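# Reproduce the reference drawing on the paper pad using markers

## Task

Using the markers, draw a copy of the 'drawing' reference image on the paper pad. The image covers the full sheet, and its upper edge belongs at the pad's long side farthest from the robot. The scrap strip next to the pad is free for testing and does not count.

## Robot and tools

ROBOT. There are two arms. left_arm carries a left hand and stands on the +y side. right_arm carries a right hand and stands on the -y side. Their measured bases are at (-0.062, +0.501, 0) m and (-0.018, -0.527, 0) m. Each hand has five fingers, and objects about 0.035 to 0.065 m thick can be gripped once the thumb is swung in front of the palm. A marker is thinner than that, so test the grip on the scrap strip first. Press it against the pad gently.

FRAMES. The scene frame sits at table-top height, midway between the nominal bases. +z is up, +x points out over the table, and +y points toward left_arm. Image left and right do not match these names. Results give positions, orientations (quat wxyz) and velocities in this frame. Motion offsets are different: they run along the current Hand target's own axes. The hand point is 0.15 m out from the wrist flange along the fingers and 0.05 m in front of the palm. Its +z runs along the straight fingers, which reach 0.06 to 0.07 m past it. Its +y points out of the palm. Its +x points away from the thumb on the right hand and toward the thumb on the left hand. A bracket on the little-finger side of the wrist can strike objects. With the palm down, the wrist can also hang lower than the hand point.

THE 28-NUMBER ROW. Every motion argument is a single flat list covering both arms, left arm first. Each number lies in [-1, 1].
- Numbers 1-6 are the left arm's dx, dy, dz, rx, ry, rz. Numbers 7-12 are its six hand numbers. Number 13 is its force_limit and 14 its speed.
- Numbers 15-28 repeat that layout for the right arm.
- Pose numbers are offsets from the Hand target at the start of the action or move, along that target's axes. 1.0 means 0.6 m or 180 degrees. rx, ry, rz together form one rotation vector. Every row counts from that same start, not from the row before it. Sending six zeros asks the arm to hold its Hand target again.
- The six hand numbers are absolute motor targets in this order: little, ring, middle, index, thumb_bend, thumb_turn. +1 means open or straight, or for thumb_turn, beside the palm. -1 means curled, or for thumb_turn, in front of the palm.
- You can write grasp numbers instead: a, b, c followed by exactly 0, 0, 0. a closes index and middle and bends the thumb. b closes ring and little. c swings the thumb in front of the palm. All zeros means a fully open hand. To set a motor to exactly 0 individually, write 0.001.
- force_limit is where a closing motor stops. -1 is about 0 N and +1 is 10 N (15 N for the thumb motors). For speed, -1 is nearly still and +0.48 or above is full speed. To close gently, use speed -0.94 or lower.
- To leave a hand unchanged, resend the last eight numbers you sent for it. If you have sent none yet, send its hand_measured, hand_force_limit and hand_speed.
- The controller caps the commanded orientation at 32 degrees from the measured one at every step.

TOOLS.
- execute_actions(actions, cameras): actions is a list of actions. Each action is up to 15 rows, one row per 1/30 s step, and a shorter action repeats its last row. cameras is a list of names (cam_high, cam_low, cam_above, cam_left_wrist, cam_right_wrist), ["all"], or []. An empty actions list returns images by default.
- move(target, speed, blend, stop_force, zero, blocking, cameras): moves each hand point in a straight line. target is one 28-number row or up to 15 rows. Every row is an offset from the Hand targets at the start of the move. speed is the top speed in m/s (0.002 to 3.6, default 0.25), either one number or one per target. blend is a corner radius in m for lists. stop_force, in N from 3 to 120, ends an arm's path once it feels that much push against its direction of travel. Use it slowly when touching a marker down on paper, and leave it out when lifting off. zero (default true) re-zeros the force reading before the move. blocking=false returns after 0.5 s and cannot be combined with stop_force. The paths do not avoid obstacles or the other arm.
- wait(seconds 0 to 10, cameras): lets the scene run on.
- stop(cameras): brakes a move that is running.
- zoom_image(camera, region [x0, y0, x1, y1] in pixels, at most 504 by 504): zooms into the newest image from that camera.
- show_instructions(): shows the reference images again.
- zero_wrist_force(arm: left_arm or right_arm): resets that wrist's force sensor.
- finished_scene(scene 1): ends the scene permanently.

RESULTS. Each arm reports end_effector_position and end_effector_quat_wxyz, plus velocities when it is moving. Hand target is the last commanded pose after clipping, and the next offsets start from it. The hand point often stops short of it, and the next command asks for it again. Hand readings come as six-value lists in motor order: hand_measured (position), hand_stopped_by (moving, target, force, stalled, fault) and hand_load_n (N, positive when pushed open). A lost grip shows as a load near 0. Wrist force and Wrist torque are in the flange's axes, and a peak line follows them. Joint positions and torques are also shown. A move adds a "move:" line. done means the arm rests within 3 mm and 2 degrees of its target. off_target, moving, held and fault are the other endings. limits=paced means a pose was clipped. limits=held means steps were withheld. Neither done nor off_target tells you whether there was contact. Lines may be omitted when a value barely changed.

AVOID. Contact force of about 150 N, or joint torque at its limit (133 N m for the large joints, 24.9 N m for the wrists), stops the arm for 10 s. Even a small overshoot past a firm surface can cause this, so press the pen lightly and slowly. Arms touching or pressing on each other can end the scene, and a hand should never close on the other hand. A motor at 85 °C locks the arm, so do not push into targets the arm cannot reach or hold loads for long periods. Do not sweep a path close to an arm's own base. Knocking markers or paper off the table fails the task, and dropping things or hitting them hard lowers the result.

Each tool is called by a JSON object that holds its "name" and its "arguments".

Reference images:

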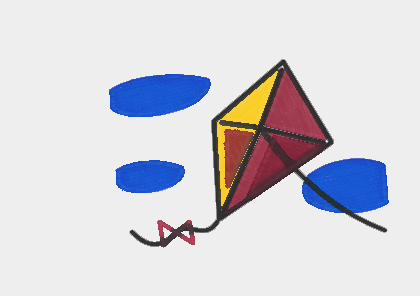

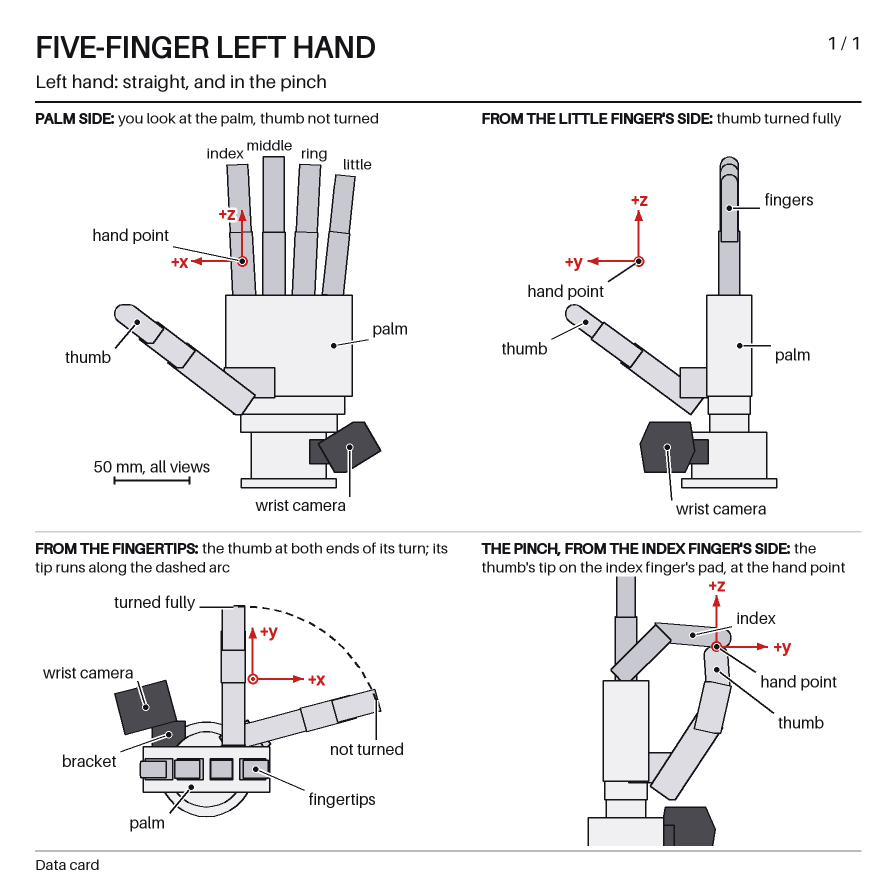

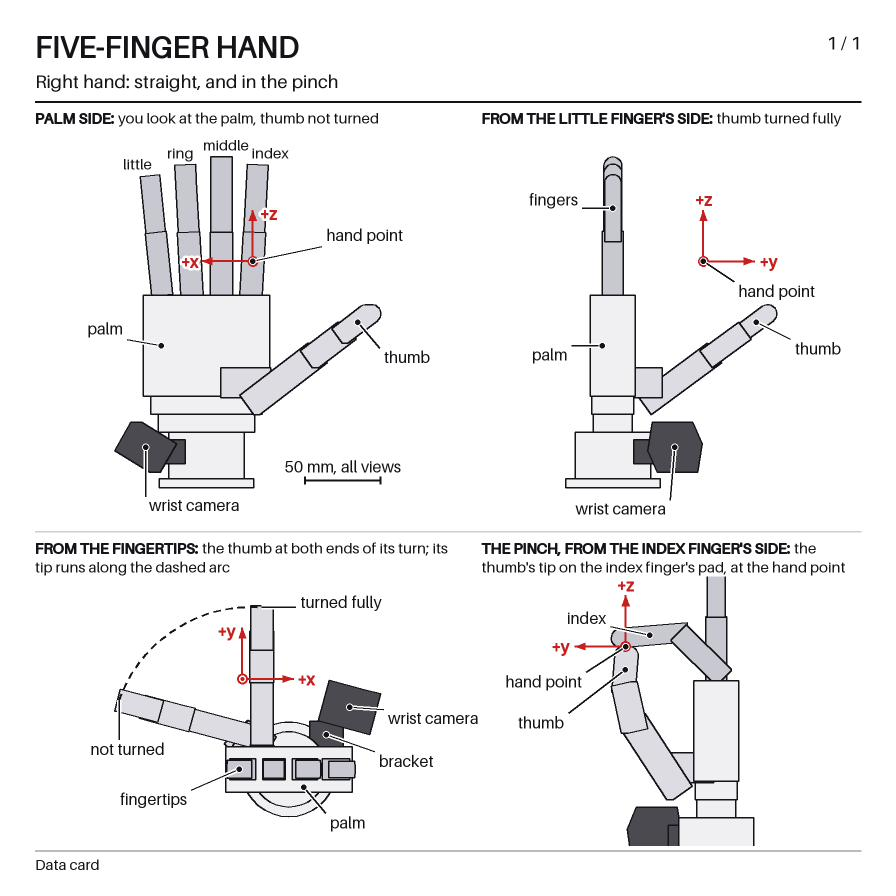

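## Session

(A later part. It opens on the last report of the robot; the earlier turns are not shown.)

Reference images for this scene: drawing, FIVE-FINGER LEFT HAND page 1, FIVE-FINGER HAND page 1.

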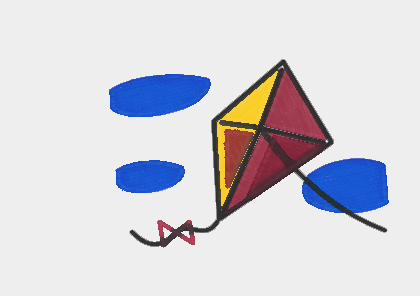

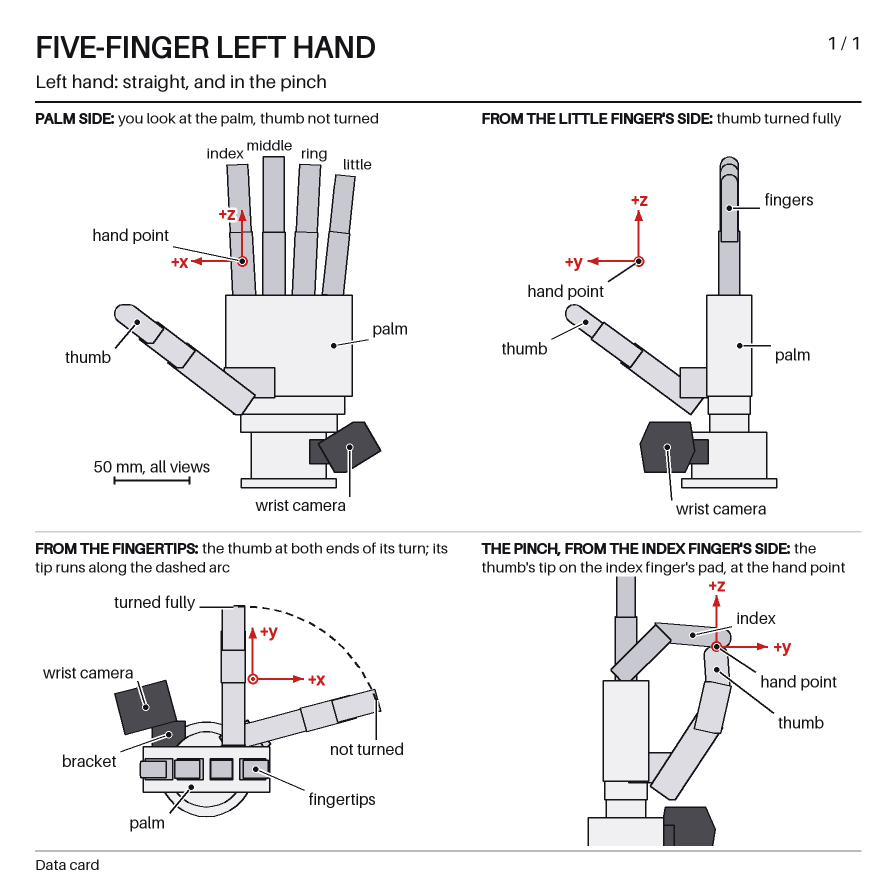

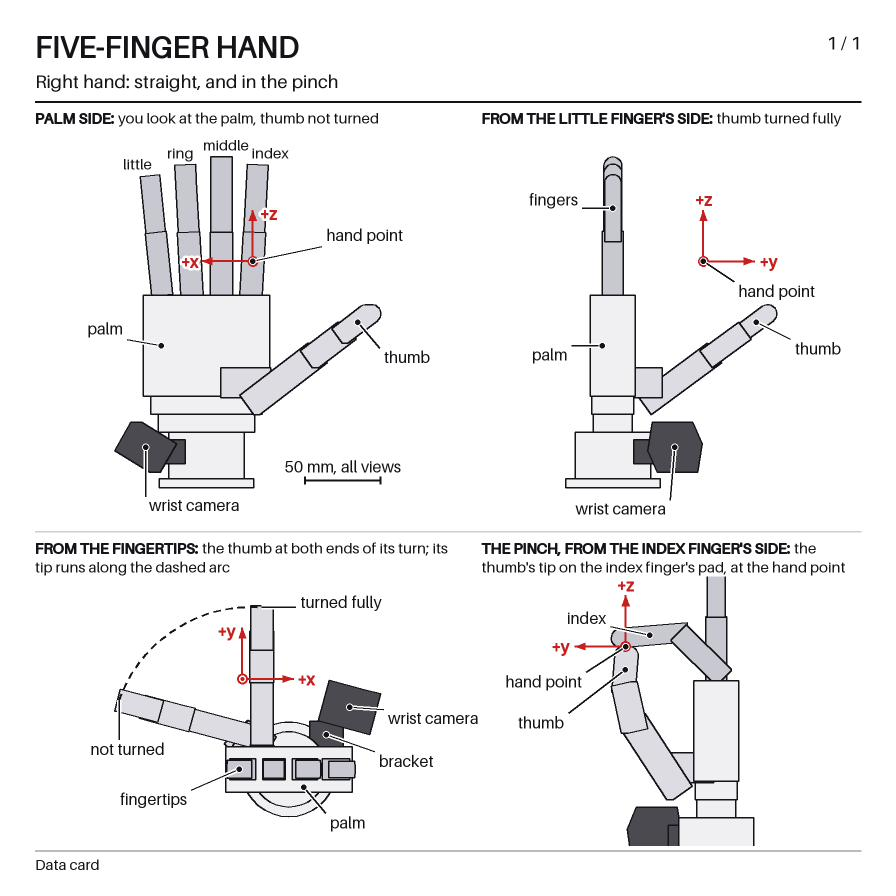

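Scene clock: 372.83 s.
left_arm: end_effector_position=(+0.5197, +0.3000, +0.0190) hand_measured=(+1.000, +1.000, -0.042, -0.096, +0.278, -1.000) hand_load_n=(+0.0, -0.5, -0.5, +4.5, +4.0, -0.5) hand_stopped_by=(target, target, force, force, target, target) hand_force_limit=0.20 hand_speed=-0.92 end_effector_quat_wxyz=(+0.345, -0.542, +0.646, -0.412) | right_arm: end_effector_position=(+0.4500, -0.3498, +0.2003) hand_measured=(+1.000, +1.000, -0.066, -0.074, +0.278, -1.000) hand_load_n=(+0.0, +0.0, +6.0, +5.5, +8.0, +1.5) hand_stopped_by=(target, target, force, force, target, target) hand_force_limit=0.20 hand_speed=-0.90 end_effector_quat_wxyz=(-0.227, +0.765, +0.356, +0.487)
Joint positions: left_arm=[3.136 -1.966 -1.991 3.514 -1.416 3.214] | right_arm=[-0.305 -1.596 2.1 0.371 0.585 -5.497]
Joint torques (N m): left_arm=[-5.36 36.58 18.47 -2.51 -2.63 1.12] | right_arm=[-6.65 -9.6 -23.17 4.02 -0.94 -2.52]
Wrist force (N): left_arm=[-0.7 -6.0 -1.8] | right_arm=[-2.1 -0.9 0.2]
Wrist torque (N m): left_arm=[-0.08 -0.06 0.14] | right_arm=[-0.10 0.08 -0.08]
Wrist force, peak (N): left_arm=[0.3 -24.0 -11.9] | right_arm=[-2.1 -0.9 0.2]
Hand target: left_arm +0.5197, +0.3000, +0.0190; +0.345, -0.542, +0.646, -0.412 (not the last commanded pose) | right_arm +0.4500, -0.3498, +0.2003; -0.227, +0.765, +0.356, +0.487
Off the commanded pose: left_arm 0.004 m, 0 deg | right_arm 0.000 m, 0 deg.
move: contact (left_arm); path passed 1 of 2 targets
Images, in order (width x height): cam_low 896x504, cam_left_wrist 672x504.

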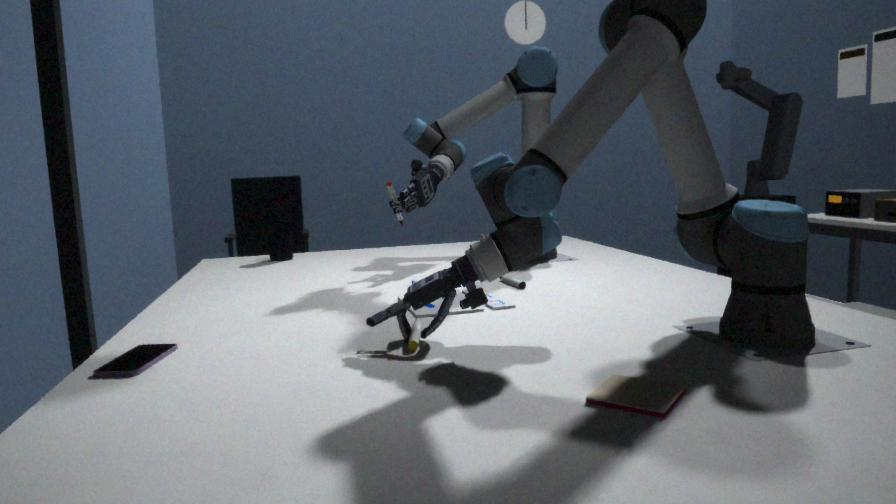

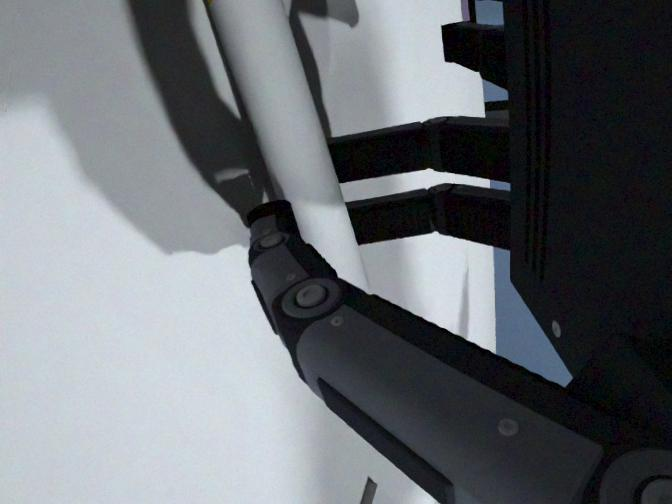

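{"name": "move", "arguments": {"target": [[0,0,0,0,0,0,1,1,0.6,0.5,0.275,-1,0,-0.7,0,0,0,0,0,0,1,1,-0.5,-0.45,0.275,-1,0.2,-0.9],[0,0.0063,0.0029,0,0,0,1,1,0.6,0.5,0.275,-1,0,-0.7,0,0,0,0,0,0,1,1,-0.5,-0.45,0.275,-1,0.2,-0.9]], "speed": 0.03, "cameras": ["cam_left_wrist","cam_above"]}}

Scene clock: 375.40 s.
left_arm: end_effector_position=(+0.5197, +0.3000, +0.0148) hand_measured=(+1.000, +1.000, +0.600, +0.500, +0.276, -1.000) hand_load_n=(+0.0, -0.5, +0.0, +0.0, +0.0, +0.0) hand_stopped_by=(target, target, target, target, target, target) hand_force_limit=0.00 hand_speed=-0.70 end_effector_quat_wxyz=(+0.345, -0.542, +0.646, -0.412) | right_arm: end_effector_position=(+0.4500, -0.3498, +0.2003) hand_measured=(+1.000, +1.000, -0.066, -0.074, +0.278, -1.000) hand_load_n=(+0.0, +0.0, +6.0, +5.0, +7.5, +1.5) hand_stopped_by=(target, target, force, force, target, target) hand_force_limit=0.20 hand_speed=-0.90 end_effector_quat_wxyz=(-0.227, +0.765, +0.356, +0.487)
Joint positions: left_arm=[3.136 -1.973 -1.993 3.524 -1.416 3.214] | right_arm=[-0.305 -1.596 2.1 0.371 0.585 -5.497]
Joint torques (N m): left_arm=[6.3 20.7 4.99 3.19 -2.29 1.35] | right_arm=[-7.52 -9.98 -22.96 4.03 -1.12 -2.54]
Wrist force (N): left_arm=[-0.3 -1.1 0.8] | right_arm=[-1.9 -0.9 0.1]
Wrist torque (N m): left_arm=[-0.15 0.00 0.04] | right_arm=[-0.09 0.06 -0.07]
Wrist force, peak (N): left_arm=[-0.3 -10.2 -15.0] | right_arm=[-2.0 -0.9 0.1]
Hand target: left_arm +0.5197, +0.3000, +0.0148; +0.345, -0.542, +0.646, -0.412 | right_arm +0.4500, -0.3498, +0.2003; -0.227, +0.765, +0.356, +0.487
Off the commanded pose: left_arm 0.000 m, 0 deg | right_arm 0.000 m, 0 deg.
move: done
Images, in order (width x height): cam_above 896x504, cam_left_wrist 672x504.

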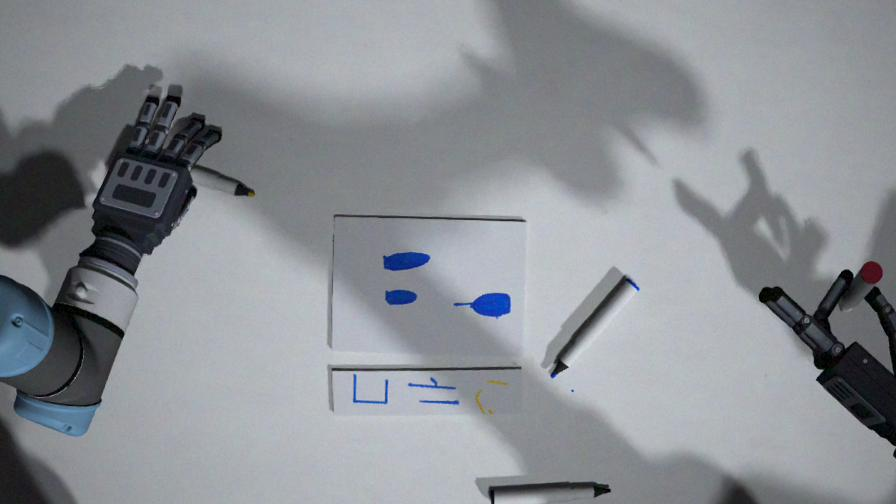

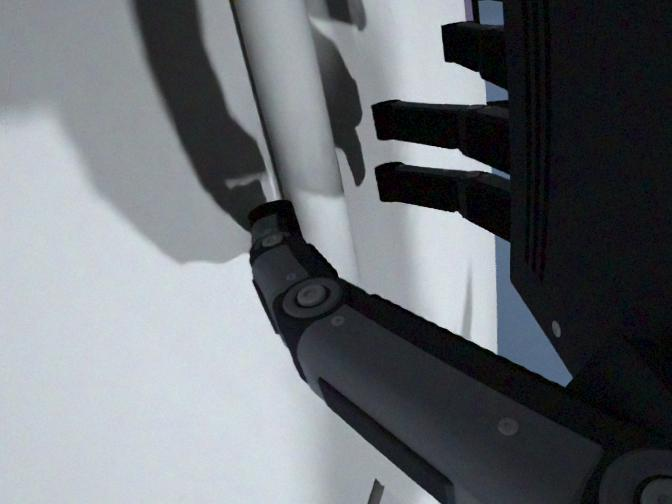

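{"name": "move", "arguments": {"target": [[0,-0.0026,-0.0012,0,0,0,1,1,0.6,0.5,0.275,-1,0,-0.7,0,0,0,0,0,0,1,1,-0.5,-0.45,0.275,-1,0.2,-0.9],[0,-0.0026,-0.0012,0,0,0,1,1,-0.36,-0.36,0.275,-1,-0.3,-0.8,0,0,0,0,0,0,1,1,-0.5,-0.45,0.275,-1,0.2,-0.9],[0,-0.0328,-0.0153,0,0,0,1,1,-0.36,-0.36,0.275,-1,-0.3,-0.8,0,0,0,0,0,0,1,1,-0.5,-0.45,0.275,-1,0.2,-0.9],[0,-0.0328,-0.0153,0,0,0,1,1,-0.5,-0.45,0.275,-1,0.3,-0.92,0,0,0,0,0,0,1,1,-0.5,-0.45,0.275,-1,0.2,-0.9]], "speed": 0.04, "cameras": ["cam_left_wrist","cam_above"]}}

Scene clock: 381.10 s.
left_arm: end_effector_position=(+0.5197, +0.3000, +0.0365) hand_measured=(+1.000, +1.000, -0.050, -0.076, +0.278, -1.000) hand_load_n=(+0.0, +0.0, +7.0, +6.5, +10.5, +2.0) hand_stopped_by=(target, target, force, force, target, target) hand_force_limit=0.30 hand_speed=-0.92 end_effector_quat_wxyz=(+0.345, -0.542, +0.646, -0.412) | right_arm: end_effector_position=(+0.4500, -0.3498, +0.2003) hand_measured=(+1.000, +1.000, -0.066, -0.074, +0.278, -1.000) hand_load_n=(+0.0, +0.0, +6.0, +5.0, +8.0, +1.5) hand_stopped_by=(target, target, force, force, target, target) hand_force_limit=0.20 hand_speed=-0.90 end_effector_quat_wxyz=(-0.227, +0.765, +0.356, +0.487)
Joint positions: left_arm=[3.136 -1.934 -1.977 3.468 -1.416 3.214] | right_arm=[-0.305 -1.596 2.1 0.371 0.585 -5.497]
Joint torques (N m): left_arm=[10.53 38.65 20.69 -2.67 1.33 1.1] | right_arm=[-6.66 -10.34 -23.6 4 -1 -2.58]
Wrist force (N): left_arm=[-0.5 -1.0 0.1] | right_arm=[-1.7 -1.0 0.2]
Wrist torque (N m): left_arm=[-0.12 0.01 0.02] | right_arm=[-0.12 0.04 -0.06]
Wrist force, peak (N): left_arm=[-0.5 -6.0 0.5] | right_arm=[-2.1 -1.1 0.1]
Hand target: left_arm +0.5197, +0.3000, +0.0365; +0.345, -0.542, +0.646, -0.412 | right_arm +0.4500, -0.3498, +0.2003; -0.227, +0.765, +0.356, +0.487
Off the commanded pose: left_arm 0.000 m, 0 deg | right_arm 0.000 m, 0 deg.
move: done
Images, in order (width x height): cam_above 896x504, cam_left_wrist 672x504.

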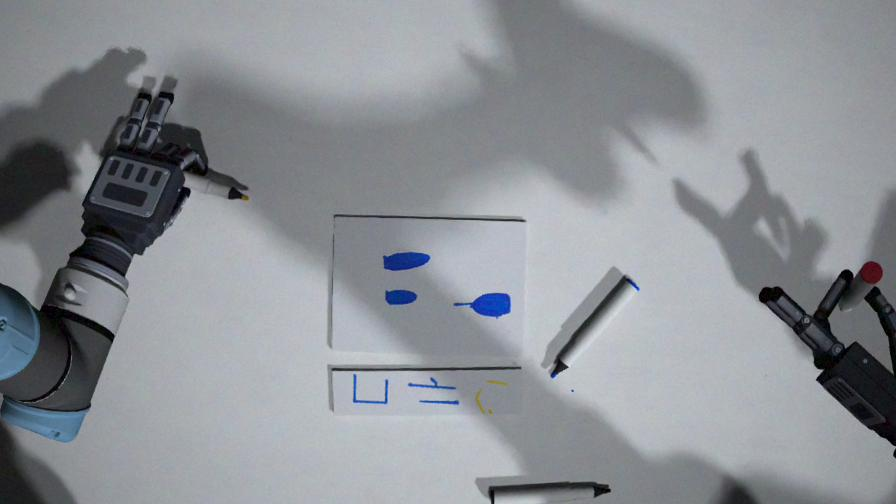

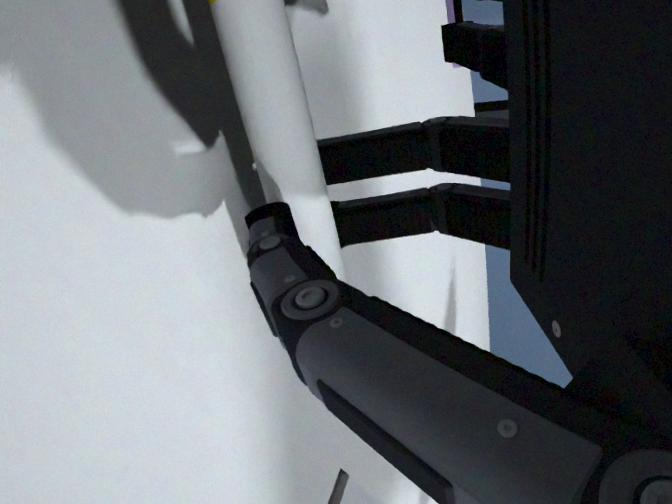

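{"name": "move", "arguments": {"target": [[0.1457,-0.1563,-0.1382,0.05,0.05,0.17,1,1,-0.5,-0.45,0.275,-1,0.3,-0.92,0,0,0,0,0,0,1,1,-0.5,-0.45,0.275,-1,0.2,-0.9],[0.66,-0.0422,-0.2647,0.1649,0.1649,0.5748,1,1,-0.5,-0.45,0.275,-1,0.3,-0.92,0,0,0,0,0,0,1,1,-0.5,-0.45,0.275,-1,0.2,-0.9],[0.66,0.0357,-0.2285,0.1649,0.1649,0.5748,1,1,-0.5,-0.45,0.275,-1,0.3,-0.92,0,0,0,0,0,0,1,1,-0.5,-0.45,0.275,-1,0.2,-0.9]], "speed": [0.2,0.35,0.1], "blend": [0.04,0.01,0], "cameras": ["cam_left_wrist","cam_above"]}}

Scene clock: 386.63 s.
left_arm: end_effector_position=(+0.3193, -0.0666, +0.0755) hand_measured=(+1.000, +1.000, -0.050, -0.076, +0.278, -1.000) hand_load_n=(+0.0, +0.0, +7.5, +6.0, +10.5, +2.5) hand_stopped_by=(target, target, force, force, target, target) hand_force_limit=0.30 hand_speed=-0.92 end_effector_quat_wxyz=(+0.486, +0.357, +0.764, -0.228) | right_arm: end_effector_position=(+0.4500, -0.3498, +0.2003) hand_measured=(+1.000, +1.000, -0.066, -0.074, +0.278, -1.000) hand_load_n=(+0.0, +0.0, +6.0, +5.5, +7.5, +1.5) hand_stopped_by=(target, target, force, force, target, target) hand_force_limit=0.20 hand_speed=-0.90 end_effector_quat_wxyz=(-0.227, +0.765, +0.356, +0.487)
Joint positions: left_arm=[2.271 -2.053 -1.746 3.362 -1.564 4.714] | right_arm=[-0.305 -1.596 2.1 0.371 0.585 -5.497]
Joint torques (N m): left_arm=[-10.5 26.21 8.4 3.44 -2.65 1.57] | right_arm=[-5.57 -9.75 -23.72 3.93 -1.14 -2.64]
Wrist force (N): left_arm=[-1.3 -1.1 0.0] | right_arm=[-1.7 -0.8 0.0]
Wrist torque (N m): left_arm=[-0.22 0.11 -0.14] | right_arm=[-0.07 0.03 -0.05]
Wrist force, peak (N): left_arm=[-1.8 -1.8 0.2] | right_arm=[-2.2 -0.9 0.1]
Hand target: left_arm +0.3193, -0.0666, +0.0754; +0.486, +0.357, +0.764, -0.228 | right_arm +0.4500, -0.3498, +0.2003; -0.227, +0.765, +0.356, +0.487
Off the commanded pose: left_arm 0.000 m, 0 deg | right_arm 0.000 m, 0 deg.
move: done
Images, in order (width x height): cam_above 896x504, cam_left_wrist 672x504.

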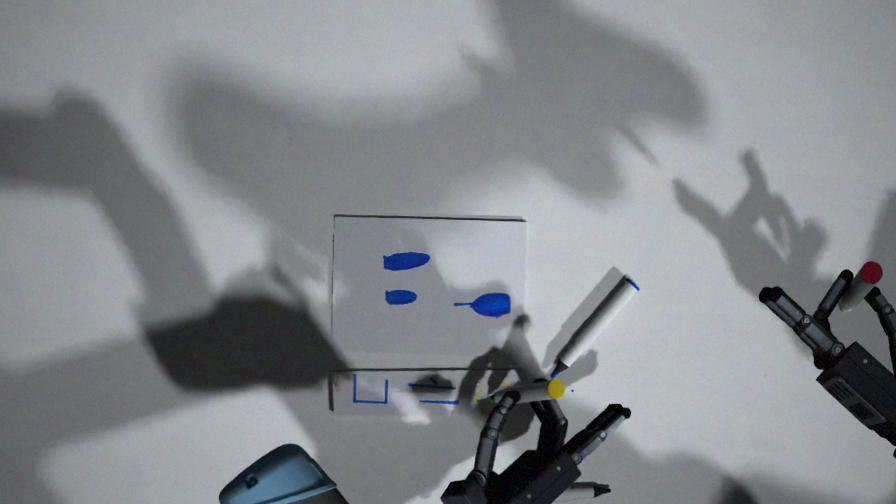

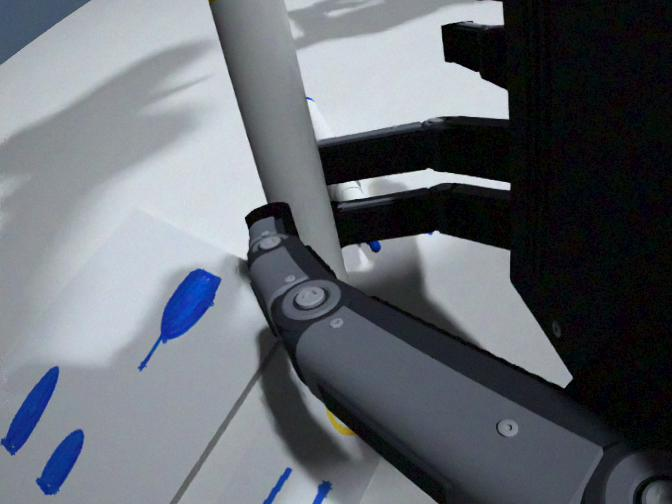

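{"name": "zoom_image", "arguments": {"camera": "cam_above", "region": [430, 340, 580, 450]}}

Scaled by 3.360 from the camera's 896x504 image, which has a finer 1280x720 frame.

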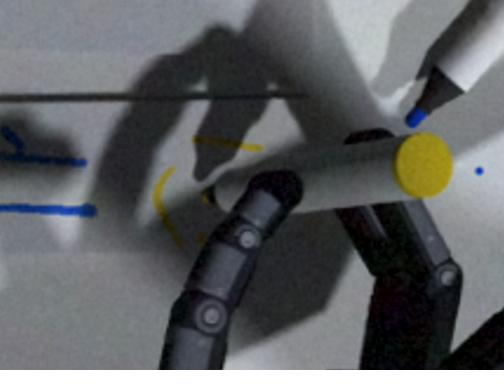

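{"name": "move", "arguments": {"target": [[0.0302,0,0.0141,0,0,0,1,1,-0.5,-0.45,0.275,-1,0.3,-0.92,0,0,0,0,0,0,1,1,-0.5,-0.45,0.275,-1,0.2,-0.9],[0.0214,-0.0203,0.0391,0,0,0,1,1,-0.5,-0.45,0.275,-1,0.3,-0.92,0,0,0,0,0,0,1,1,-0.5,-0.45,0.275,-1,0.2,-0.9],[-0.0036,-0.0203,0.0275,0,0,0,1,1,-0.5,-0.45,0.275,-1,0.3,-0.92,0,0,0,0,0,0,1,1,-0.5,-0.45,0.275,-1,0.2,-0.9]], "speed": [0.06,0.03,0.06], "blend": [0,0.0005,0], "cameras": ["cam_left_wrist","cam_above"]}}

{"name": "zoom_image", "arguments": {"camera": "cam_above", "region": [430, 340, 580, 450]}}

Scene clock: 389.60 s.
left_arm: end_effector_position=(+0.3201, -0.0866, +0.0703) hand_measured=(+1.000, +1.000, -0.050, -0.076, +0.276, -1.000) hand_load_n=(+0.0, +0.0, +0.0, +0.0, +0.0, +0.0) hand_stopped_by=(target, target, force, force, target, target) hand_force_limit=0.30 hand_speed=-0.92 end_effector_quat_wxyz=(+0.486, +0.357, +0.764, -0.228) | right_arm: end_effector_position=(+0.4500, -0.3498, +0.2003) hand_measured=(+1.000, +1.000, -0.066, -0.074, +0.278, -1.000) hand_load_n=(+0.0, +0.0, +6.0, +5.0, +8.0, +1.5) hand_stopped_by=(target, target, force, force, target, target) hand_force_limit=0.20 hand_speed=-0.90 end_effector_quat_wxyz=(-0.227, +0.765, +0.356, +0.487)
Joint positions: left_arm=[2.246 -2.097 -1.689 3.35 -1.587 4.704] | right_arm=[-0.305 -1.596 2.1 0.371 0.585 -5.497]
Joint torques (N m): left_arm=[-10.71 47.35 22.86 -2.23 -2.65 -1.41] | right_arm=[-6.02 -9.92 -23 3.99 -1.18 -2.54]
Wrist force (N): left_arm=[-1.2 -1.1 -0.4] | right_arm=[-1.7 -0.9 0.1]
Wrist torque (N m): left_arm=[-0.20 0.07 -0.01] | right_arm=[-0.10 0.04 -0.06]
Wrist force, peak (N): left_arm=[-9.0 -0.4 -1.5] | right_arm=[-2.1 -1.0 0.1]
Hand target: left_arm +0.3201, -0.0866, +0.0704; +0.486, +0.357, +0.764, -0.228 | right_arm +0.4500, -0.3498, +0.2003; -0.227, +0.765, +0.356, +0.487
Off the commanded pose: left_arm 0.000 m, 0 deg | right_arm 0.000 m, 0 deg.
move: done
Images, in order (width x height): cam_above 896x504, cam_left_wrist 672x504.

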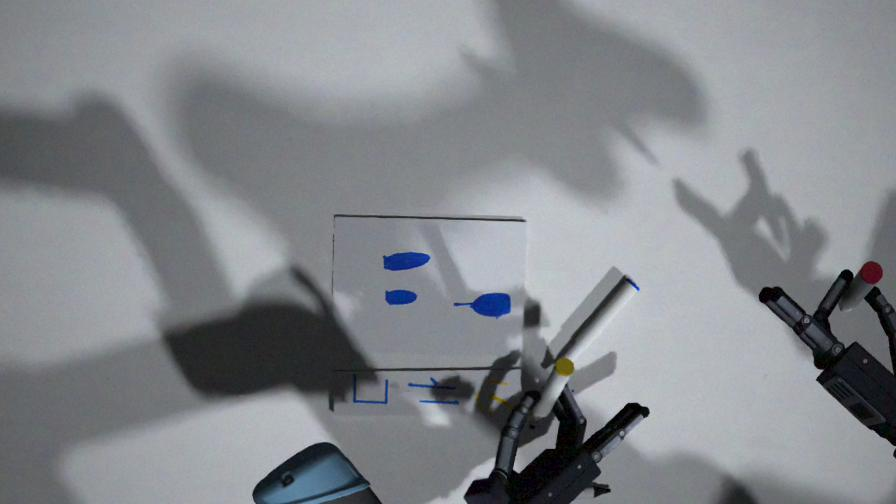

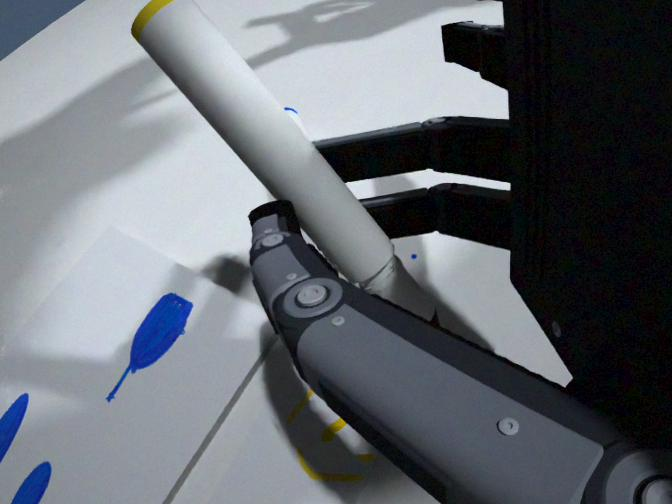

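Scaled by 3.360 from the camera's 896x504 image, which has a finer 1280x720 frame.

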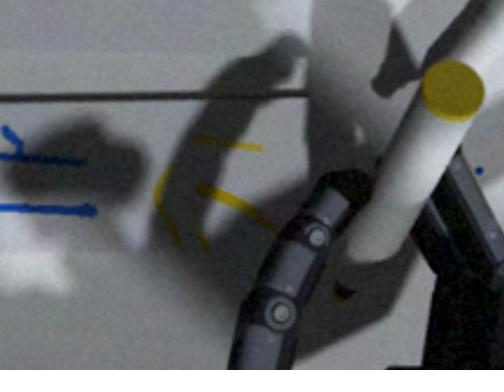

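{"name": "move", "arguments": {"target": [0,0,0,0,0,0,1,1,-0.6,-0.6,0.275,-1,0.3,-0.92,0,0,0,0,0,0,1,1,-0.5,-0.45,0.275,-1,0.2,-0.9], "speed": 0.06, "cameras": ["cam_left_wrist"]}}

Scene clock: 391.37 s.
left_arm: end_effector_position=(+0.3201, -0.0866, +0.0704) hand_measured=(+1.000, +1.000, -0.078, -0.350, +0.276, -1.000) hand_load_n=(+0.0, +0.0, +0.0, +8.0, +4.0, -0.5) hand_stopped_by=(target, target, force, force, target, target) hand_force_limit=0.30 hand_speed=-0.92 end_effector_quat_wxyz=(+0.486, +0.357, +0.764, -0.228) | right_arm: end_effector_position=(+0.4500, -0.3498, +0.2003) hand_measured=(+1.000, +1.000, -0.066, -0.074, +0.278, -1.000) hand_load_n=(+0.0, +0.0, +6.0, +5.0, +8.0, +1.5) hand_stopped_by=(target, target, force, force, target, target) hand_force_limit=0.20 hand_speed=-0.90 end_effector_quat_wxyz=(-0.227, +0.765, +0.356, +0.487)
Joint positions: left_arm=[2.246 -2.097 -1.689 3.349 -1.587 4.704] | right_arm=[-0.305 -1.596 2.1 0.371 0.585 -5.497]
Joint torques (N m): left_arm=[-10.46 46.86 22.61 -2.52 -2.37 -1.48] | right_arm=[-5.53 -9.38 -23.47 4.13 -1.07 -2.45]
Wrist force (N): left_arm=[-0.9 -1.1 -0.4] | right_arm=[-1.7 -0.9 0.3]
Wrist torque (N m): left_arm=[-0.20 0.03 0.01] | right_arm=[-0.11 0.03 -0.06]
Wrist force, peak (N): left_arm=[-1.5 -1.1 -0.2] | right_arm=[-1.9 -1.0 0.1]
Hand target: left_arm +0.3201, -0.0866, +0.0704; +0.486, +0.357, +0.764, -0.228 | right_arm +0.4500, -0.3498, +0.2003; -0.227, +0.765, +0.356, +0.487
Off the commanded pose: left_arm 0.000 m, 0 deg | right_arm 0.000 m, 0 deg.
move: done
Images, in order (width x height): cam_left_wrist 672x504.

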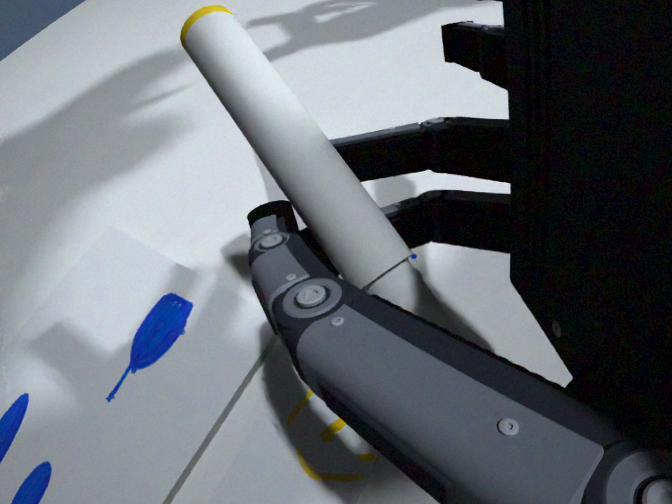

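{"name": "move", "arguments": {"target": [[-0.1512,0,-0.0704,0,0,0,1,1,-0.6,-0.6,0.275,-1,0.3,-0.92,0,0,0,0,0,0,1,1,-0.5,-0.45,0.275,-1,0.2,-0.9],[0.0352,0.6113,-0.2746,-0.1644,-0.1644,-0.5746,1,1,-0.6,-0.6,0.275,-1,0.3,-0.92,0,0,0,0,0,0,1,1,-0.5,-0.45,0.275,-1,0.2,-0.9]], "speed": [0.15,0.25], "blend": [0.03,0], "cameras": ["cam_low","cam_above","cam_left_wrist"]}}

Scene clock: 397.20 s.
left_arm: end_effector_position=(+0.5006, +0.2698, +0.1205) hand_measured=(+1.000, +1.000, -0.078, -0.350, +0.276, -1.000) hand_load_n=(+0.0, +0.0, +0.0, +8.0, +3.5, +0.0) hand_stopped_by=(target, target, force, force, target, target) hand_force_limit=0.30 hand_speed=-0.92 end_effector_quat_wxyz=(+0.344, -0.541, +0.647, -0.412) | right_arm: end_effector_position=(+0.4500, -0.3498, +0.2003) hand_measured=(+1.000, +1.000, -0.066, -0.074, +0.278, -1.000) hand_load_n=(+0.0, +0.0, +6.0, +5.0, +7.5, +1.5) hand_stopped_by=(target, target, force, force, target, target) hand_force_limit=0.20 hand_speed=-0.90 end_effector_quat_wxyz=(-0.227, +0.765, +0.356, +0.487)
Joint positions: left_arm=[3.056 -1.788 -1.908 3.257 -1.486 3.181] | right_arm=[-0.305 -1.596 2.1 0.371 0.585 -5.497]
Joint torques (N m): left_arm=[11.45 17.82 22.75 -2.56 2.23 -1.42] | right_arm=[-5.54 -9.94 -23.07 4.07 -1.14 -2.48]
Wrist force (N): left_arm=[-0.2 -0.9 0.5] | right_arm=[-1.9 -1.0 0.2]
Wrist torque (N m): left_arm=[-0.12 -0.01 0.04] | right_arm=[-0.12 0.07 -0.07]
Wrist force, peak (N): left_arm=[-2.1 -1.2 -0.4] | right_arm=[-2.0 -1.2 0.0]
Hand target: left_arm +0.5006, +0.2698, +0.1205; +0.344, -0.541, +0.647, -0.412 | right_arm +0.4500, -0.3498, +0.2003; -0.227, +0.765, +0.356, +0.487
Off the commanded pose: left_arm 0.000 m, 0 deg | right_arm 0.000 m, 0 deg.
move: done
Images, in order (width x height): cam_low 896x504, cam_above 896x504, cam_left_wrist 672x504.

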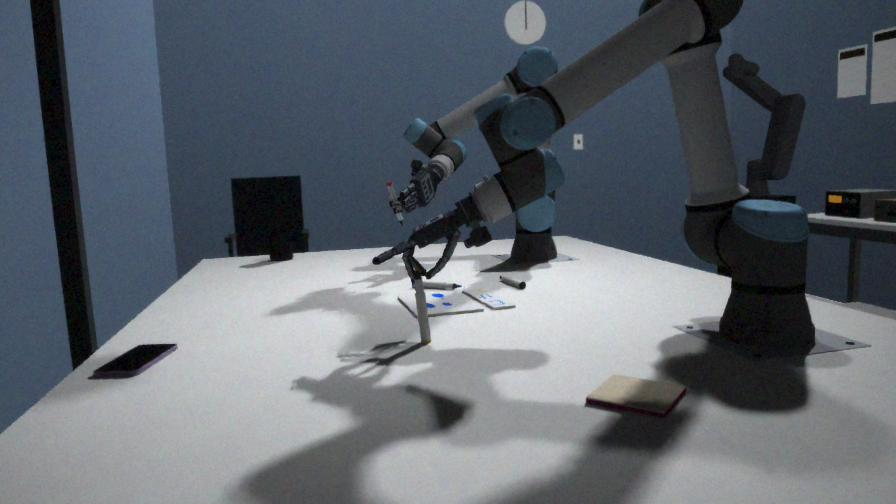

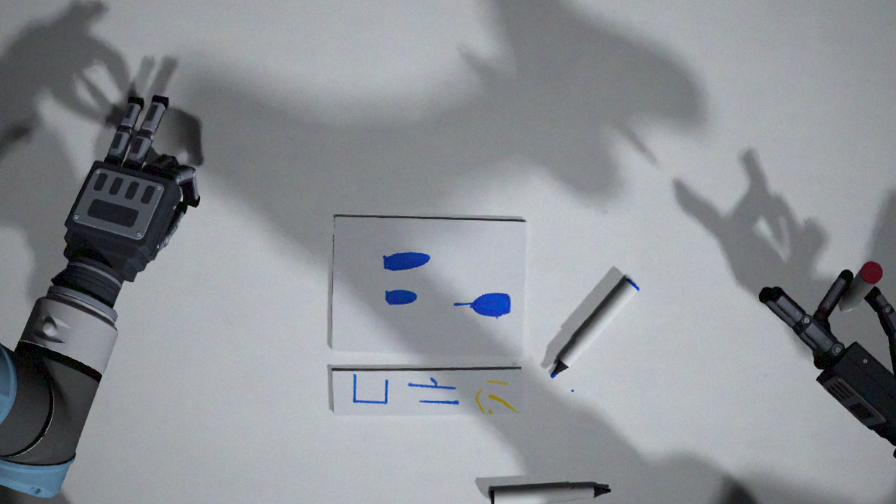

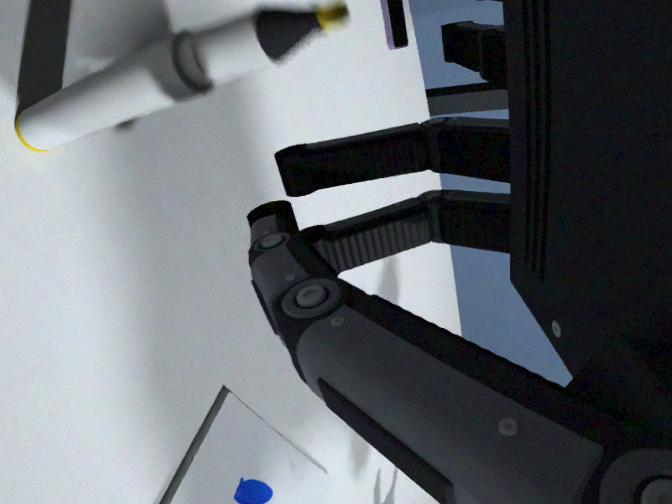

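{"name": "execute_actions", "arguments": {"actions": []}}

Scene clock: 399.93 s.
left_arm: end_effector_position=(+0.5006, +0.2698, +0.1205) hand_measured=(+1.000, +1.000, -0.078, -0.350, +0.276, -1.000) hand_load_n=(+0.0, +0.0, +0.0, +8.0, +4.0, -0.5) hand_stopped_by=(target, target, force, force, target, target) hand_force_limit=0.30 hand_speed=-0.92 end_effector_quat_wxyz=(+0.344, -0.541, +0.647, -0.412) | right_arm: end_effector_position=(+0.4500, -0.3498, +0.2003) hand_measured=(+1.000, +1.000, -0.066, -0.074, +0.278, -1.000) hand_load_n=(+0.0, +0.0, +6.0, +5.0, +7.5, +1.5) hand_stopped_by=(target, target, force, force, target, target) hand_force_limit=0.20 hand_speed=-0.90 end_effector_quat_wxyz=(-0.227, +0.765, +0.356, +0.487)
Joint positions: left_arm=[3.056 -1.788 -1.907 3.257 -1.486 3.181] | right_arm=[-0.305 -1.596 2.1 0.371 0.585 -5.497]
Joint velocities: within noise
Joint torques (N m): left_arm=[11.31 17.57 23.33 -2.73 2.24 -1.51] | right_arm=[-5.62 -9.83 -24.06 4.01 -1.12 -2.51]
Motor temperatures (°C): left_arm=[38 32 40 32 33 39] | right_arm=[27 24 37 46 42 42]
Wrist force (N): left_arm=[-0.5 -0.9 0.5] | right_arm=[-1.9 -1.0 0.1]
Wrist torque (N m): left_arm=[-0.13 0.02 0.03] | right_arm=[-0.12 0.06 -0.07]
Wrist force, peak (N): left_arm=[0.0 -1.4 0.4] | right_arm=[-2.0 -1.0 0.2]
Hand target: left_arm +0.5006, +0.2698, +0.1205; +0.344, -0.541, +0.647, -0.412 | right_arm +0.4500, -0.3498, +0.2003; -0.227, +0.765, +0.356, +0.487
Off the commanded pose: left_arm 0.000 m, 0 deg | right_arm 0.000 m, 0 deg.

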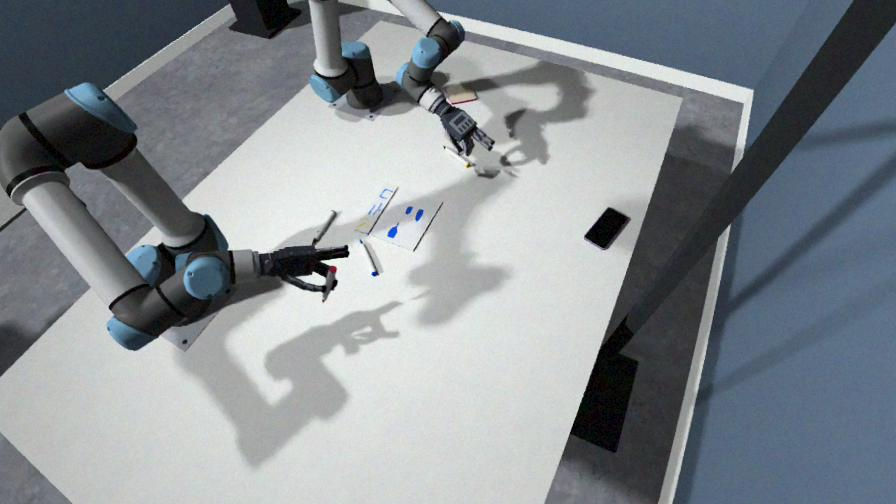

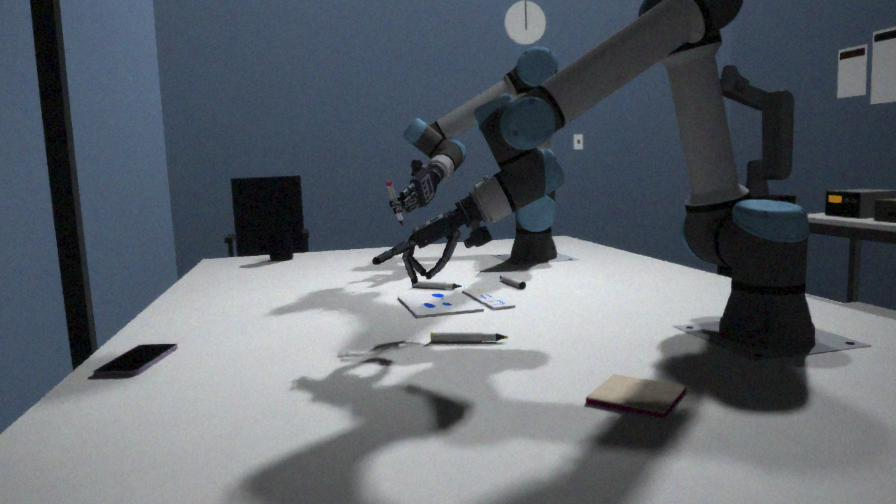

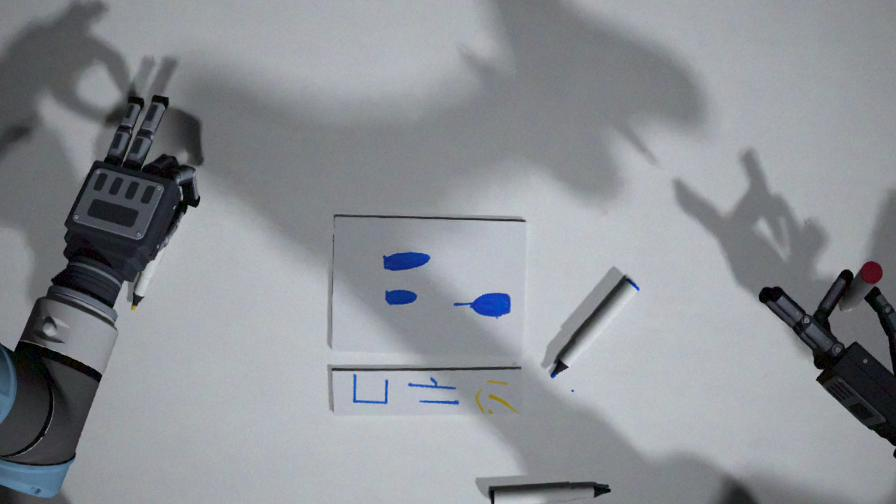

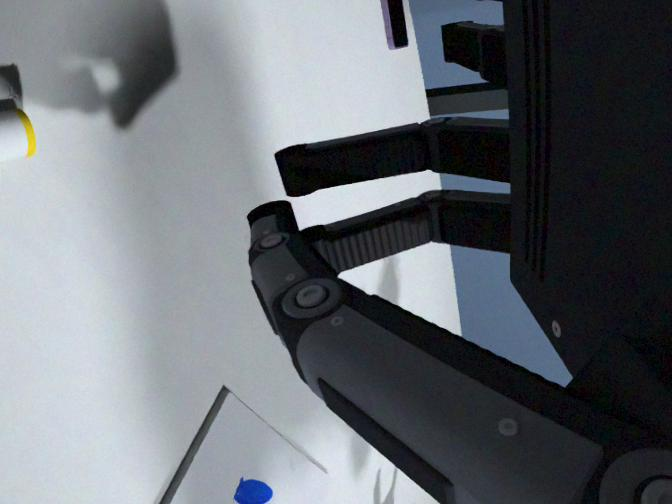

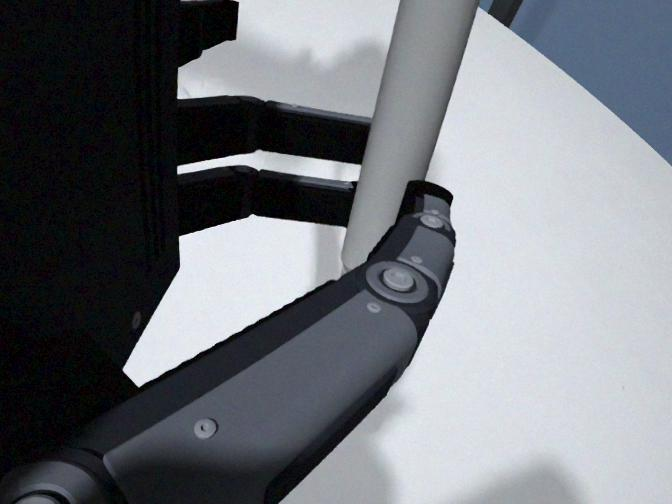

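{"name": "move", "arguments": {"target": [[0,-0.0604,-0.0282,0,0,0,1,1,0.6,0.5,0.275,-1,0,-0.7,0,0,0,0,0,0,1,1,-0.5,-0.45,0.275,-1,0.2,-0.9],[-0.197,-0.1063,-0.0874,0,0,0,1,1,0.6,0.5,0.275,-1,0,-0.7,0,0,0,0,0,0,1,1,-0.5,-0.45,0.275,-1,0.2,-0.9]], "speed": 0.2, "cameras": ["cam_above","cam_left_wrist"]}}

Scene clock: 402.73 s.
left_arm: end_effector_position=(+0.5013, +0.3898, +0.2004) hand_measured=(+1.000, +1.000, +0.600, +0.500, +0.276, -1.000) hand_load_n=(+0.0, +0.0, +0.0, +0.0, +0.0, +0.0) hand_stopped_by=(target, target, target, target, target, target) hand_force_limit=0.00 hand_speed=-0.70 end_effector_quat_wxyz=(+0.344, -0.541, +0.647, -0.412) | right_arm: end_effector_position=(+0.4500, -0.3498, +0.2003) hand_measured=(+1.000, +1.000, -0.066, -0.074, +0.278, -1.000) hand_load_n=(+0.0, +0.5, +6.0, +5.5, +7.5, +1.5) hand_stopped_by=(target, target, force, force, target, target) hand_force_limit=0.20 hand_speed=-0.90 end_effector_quat_wxyz=(-0.227, +0.765, +0.356, +0.487)
Joint positions: left_arm=[3.385 -1.635 -1.864 3.025 -1.191 3.329] | right_arm=[-0.305 -1.596 2.1 0.371 0.585 -5.497]
Joint torques (N m): left_arm=[11.76 31.26 25.09 -3 2.73 1.38] | right_arm=[-5.82 -10.65 -22.47 4.15 -0.96 -2.52]
Wrist force (N): left_arm=[-0.5 -0.9 0.2] | right_arm=[-1.6 -1.0 0.2]
Wrist torque (N m): left_arm=[-0.10 0.00 -0.11] | right_arm=[-0.13 0.02 -0.06]
Wrist force, peak (N): left_arm=[-1.6 -1.2 0.2] | right_arm=[-2.0 -1.1 -0.1]
Hand target: left_arm +0.5013, +0.3898, +0.2004; +0.344, -0.541, +0.647, -0.412 | right_arm +0.4500, -0.3498, +0.2003; -0.227, +0.765, +0.356, +0.487
Off the commanded pose: left_arm 0.000 m, 0 deg | right_arm 0.000 m, 0 deg.
move: done
Images, in order (width x height): cam_above 896x504, cam_left_wrist 672x504.

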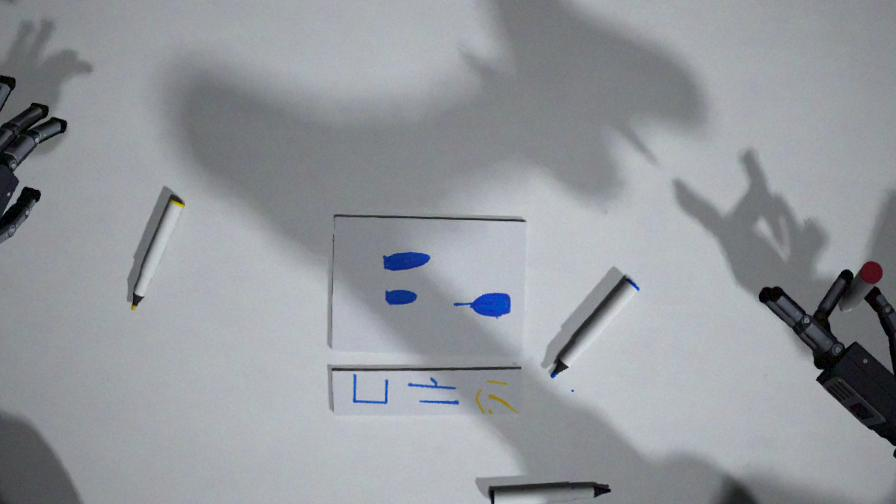

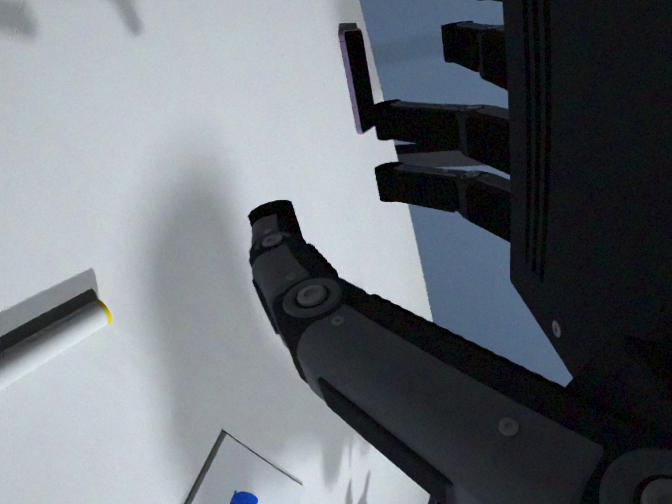

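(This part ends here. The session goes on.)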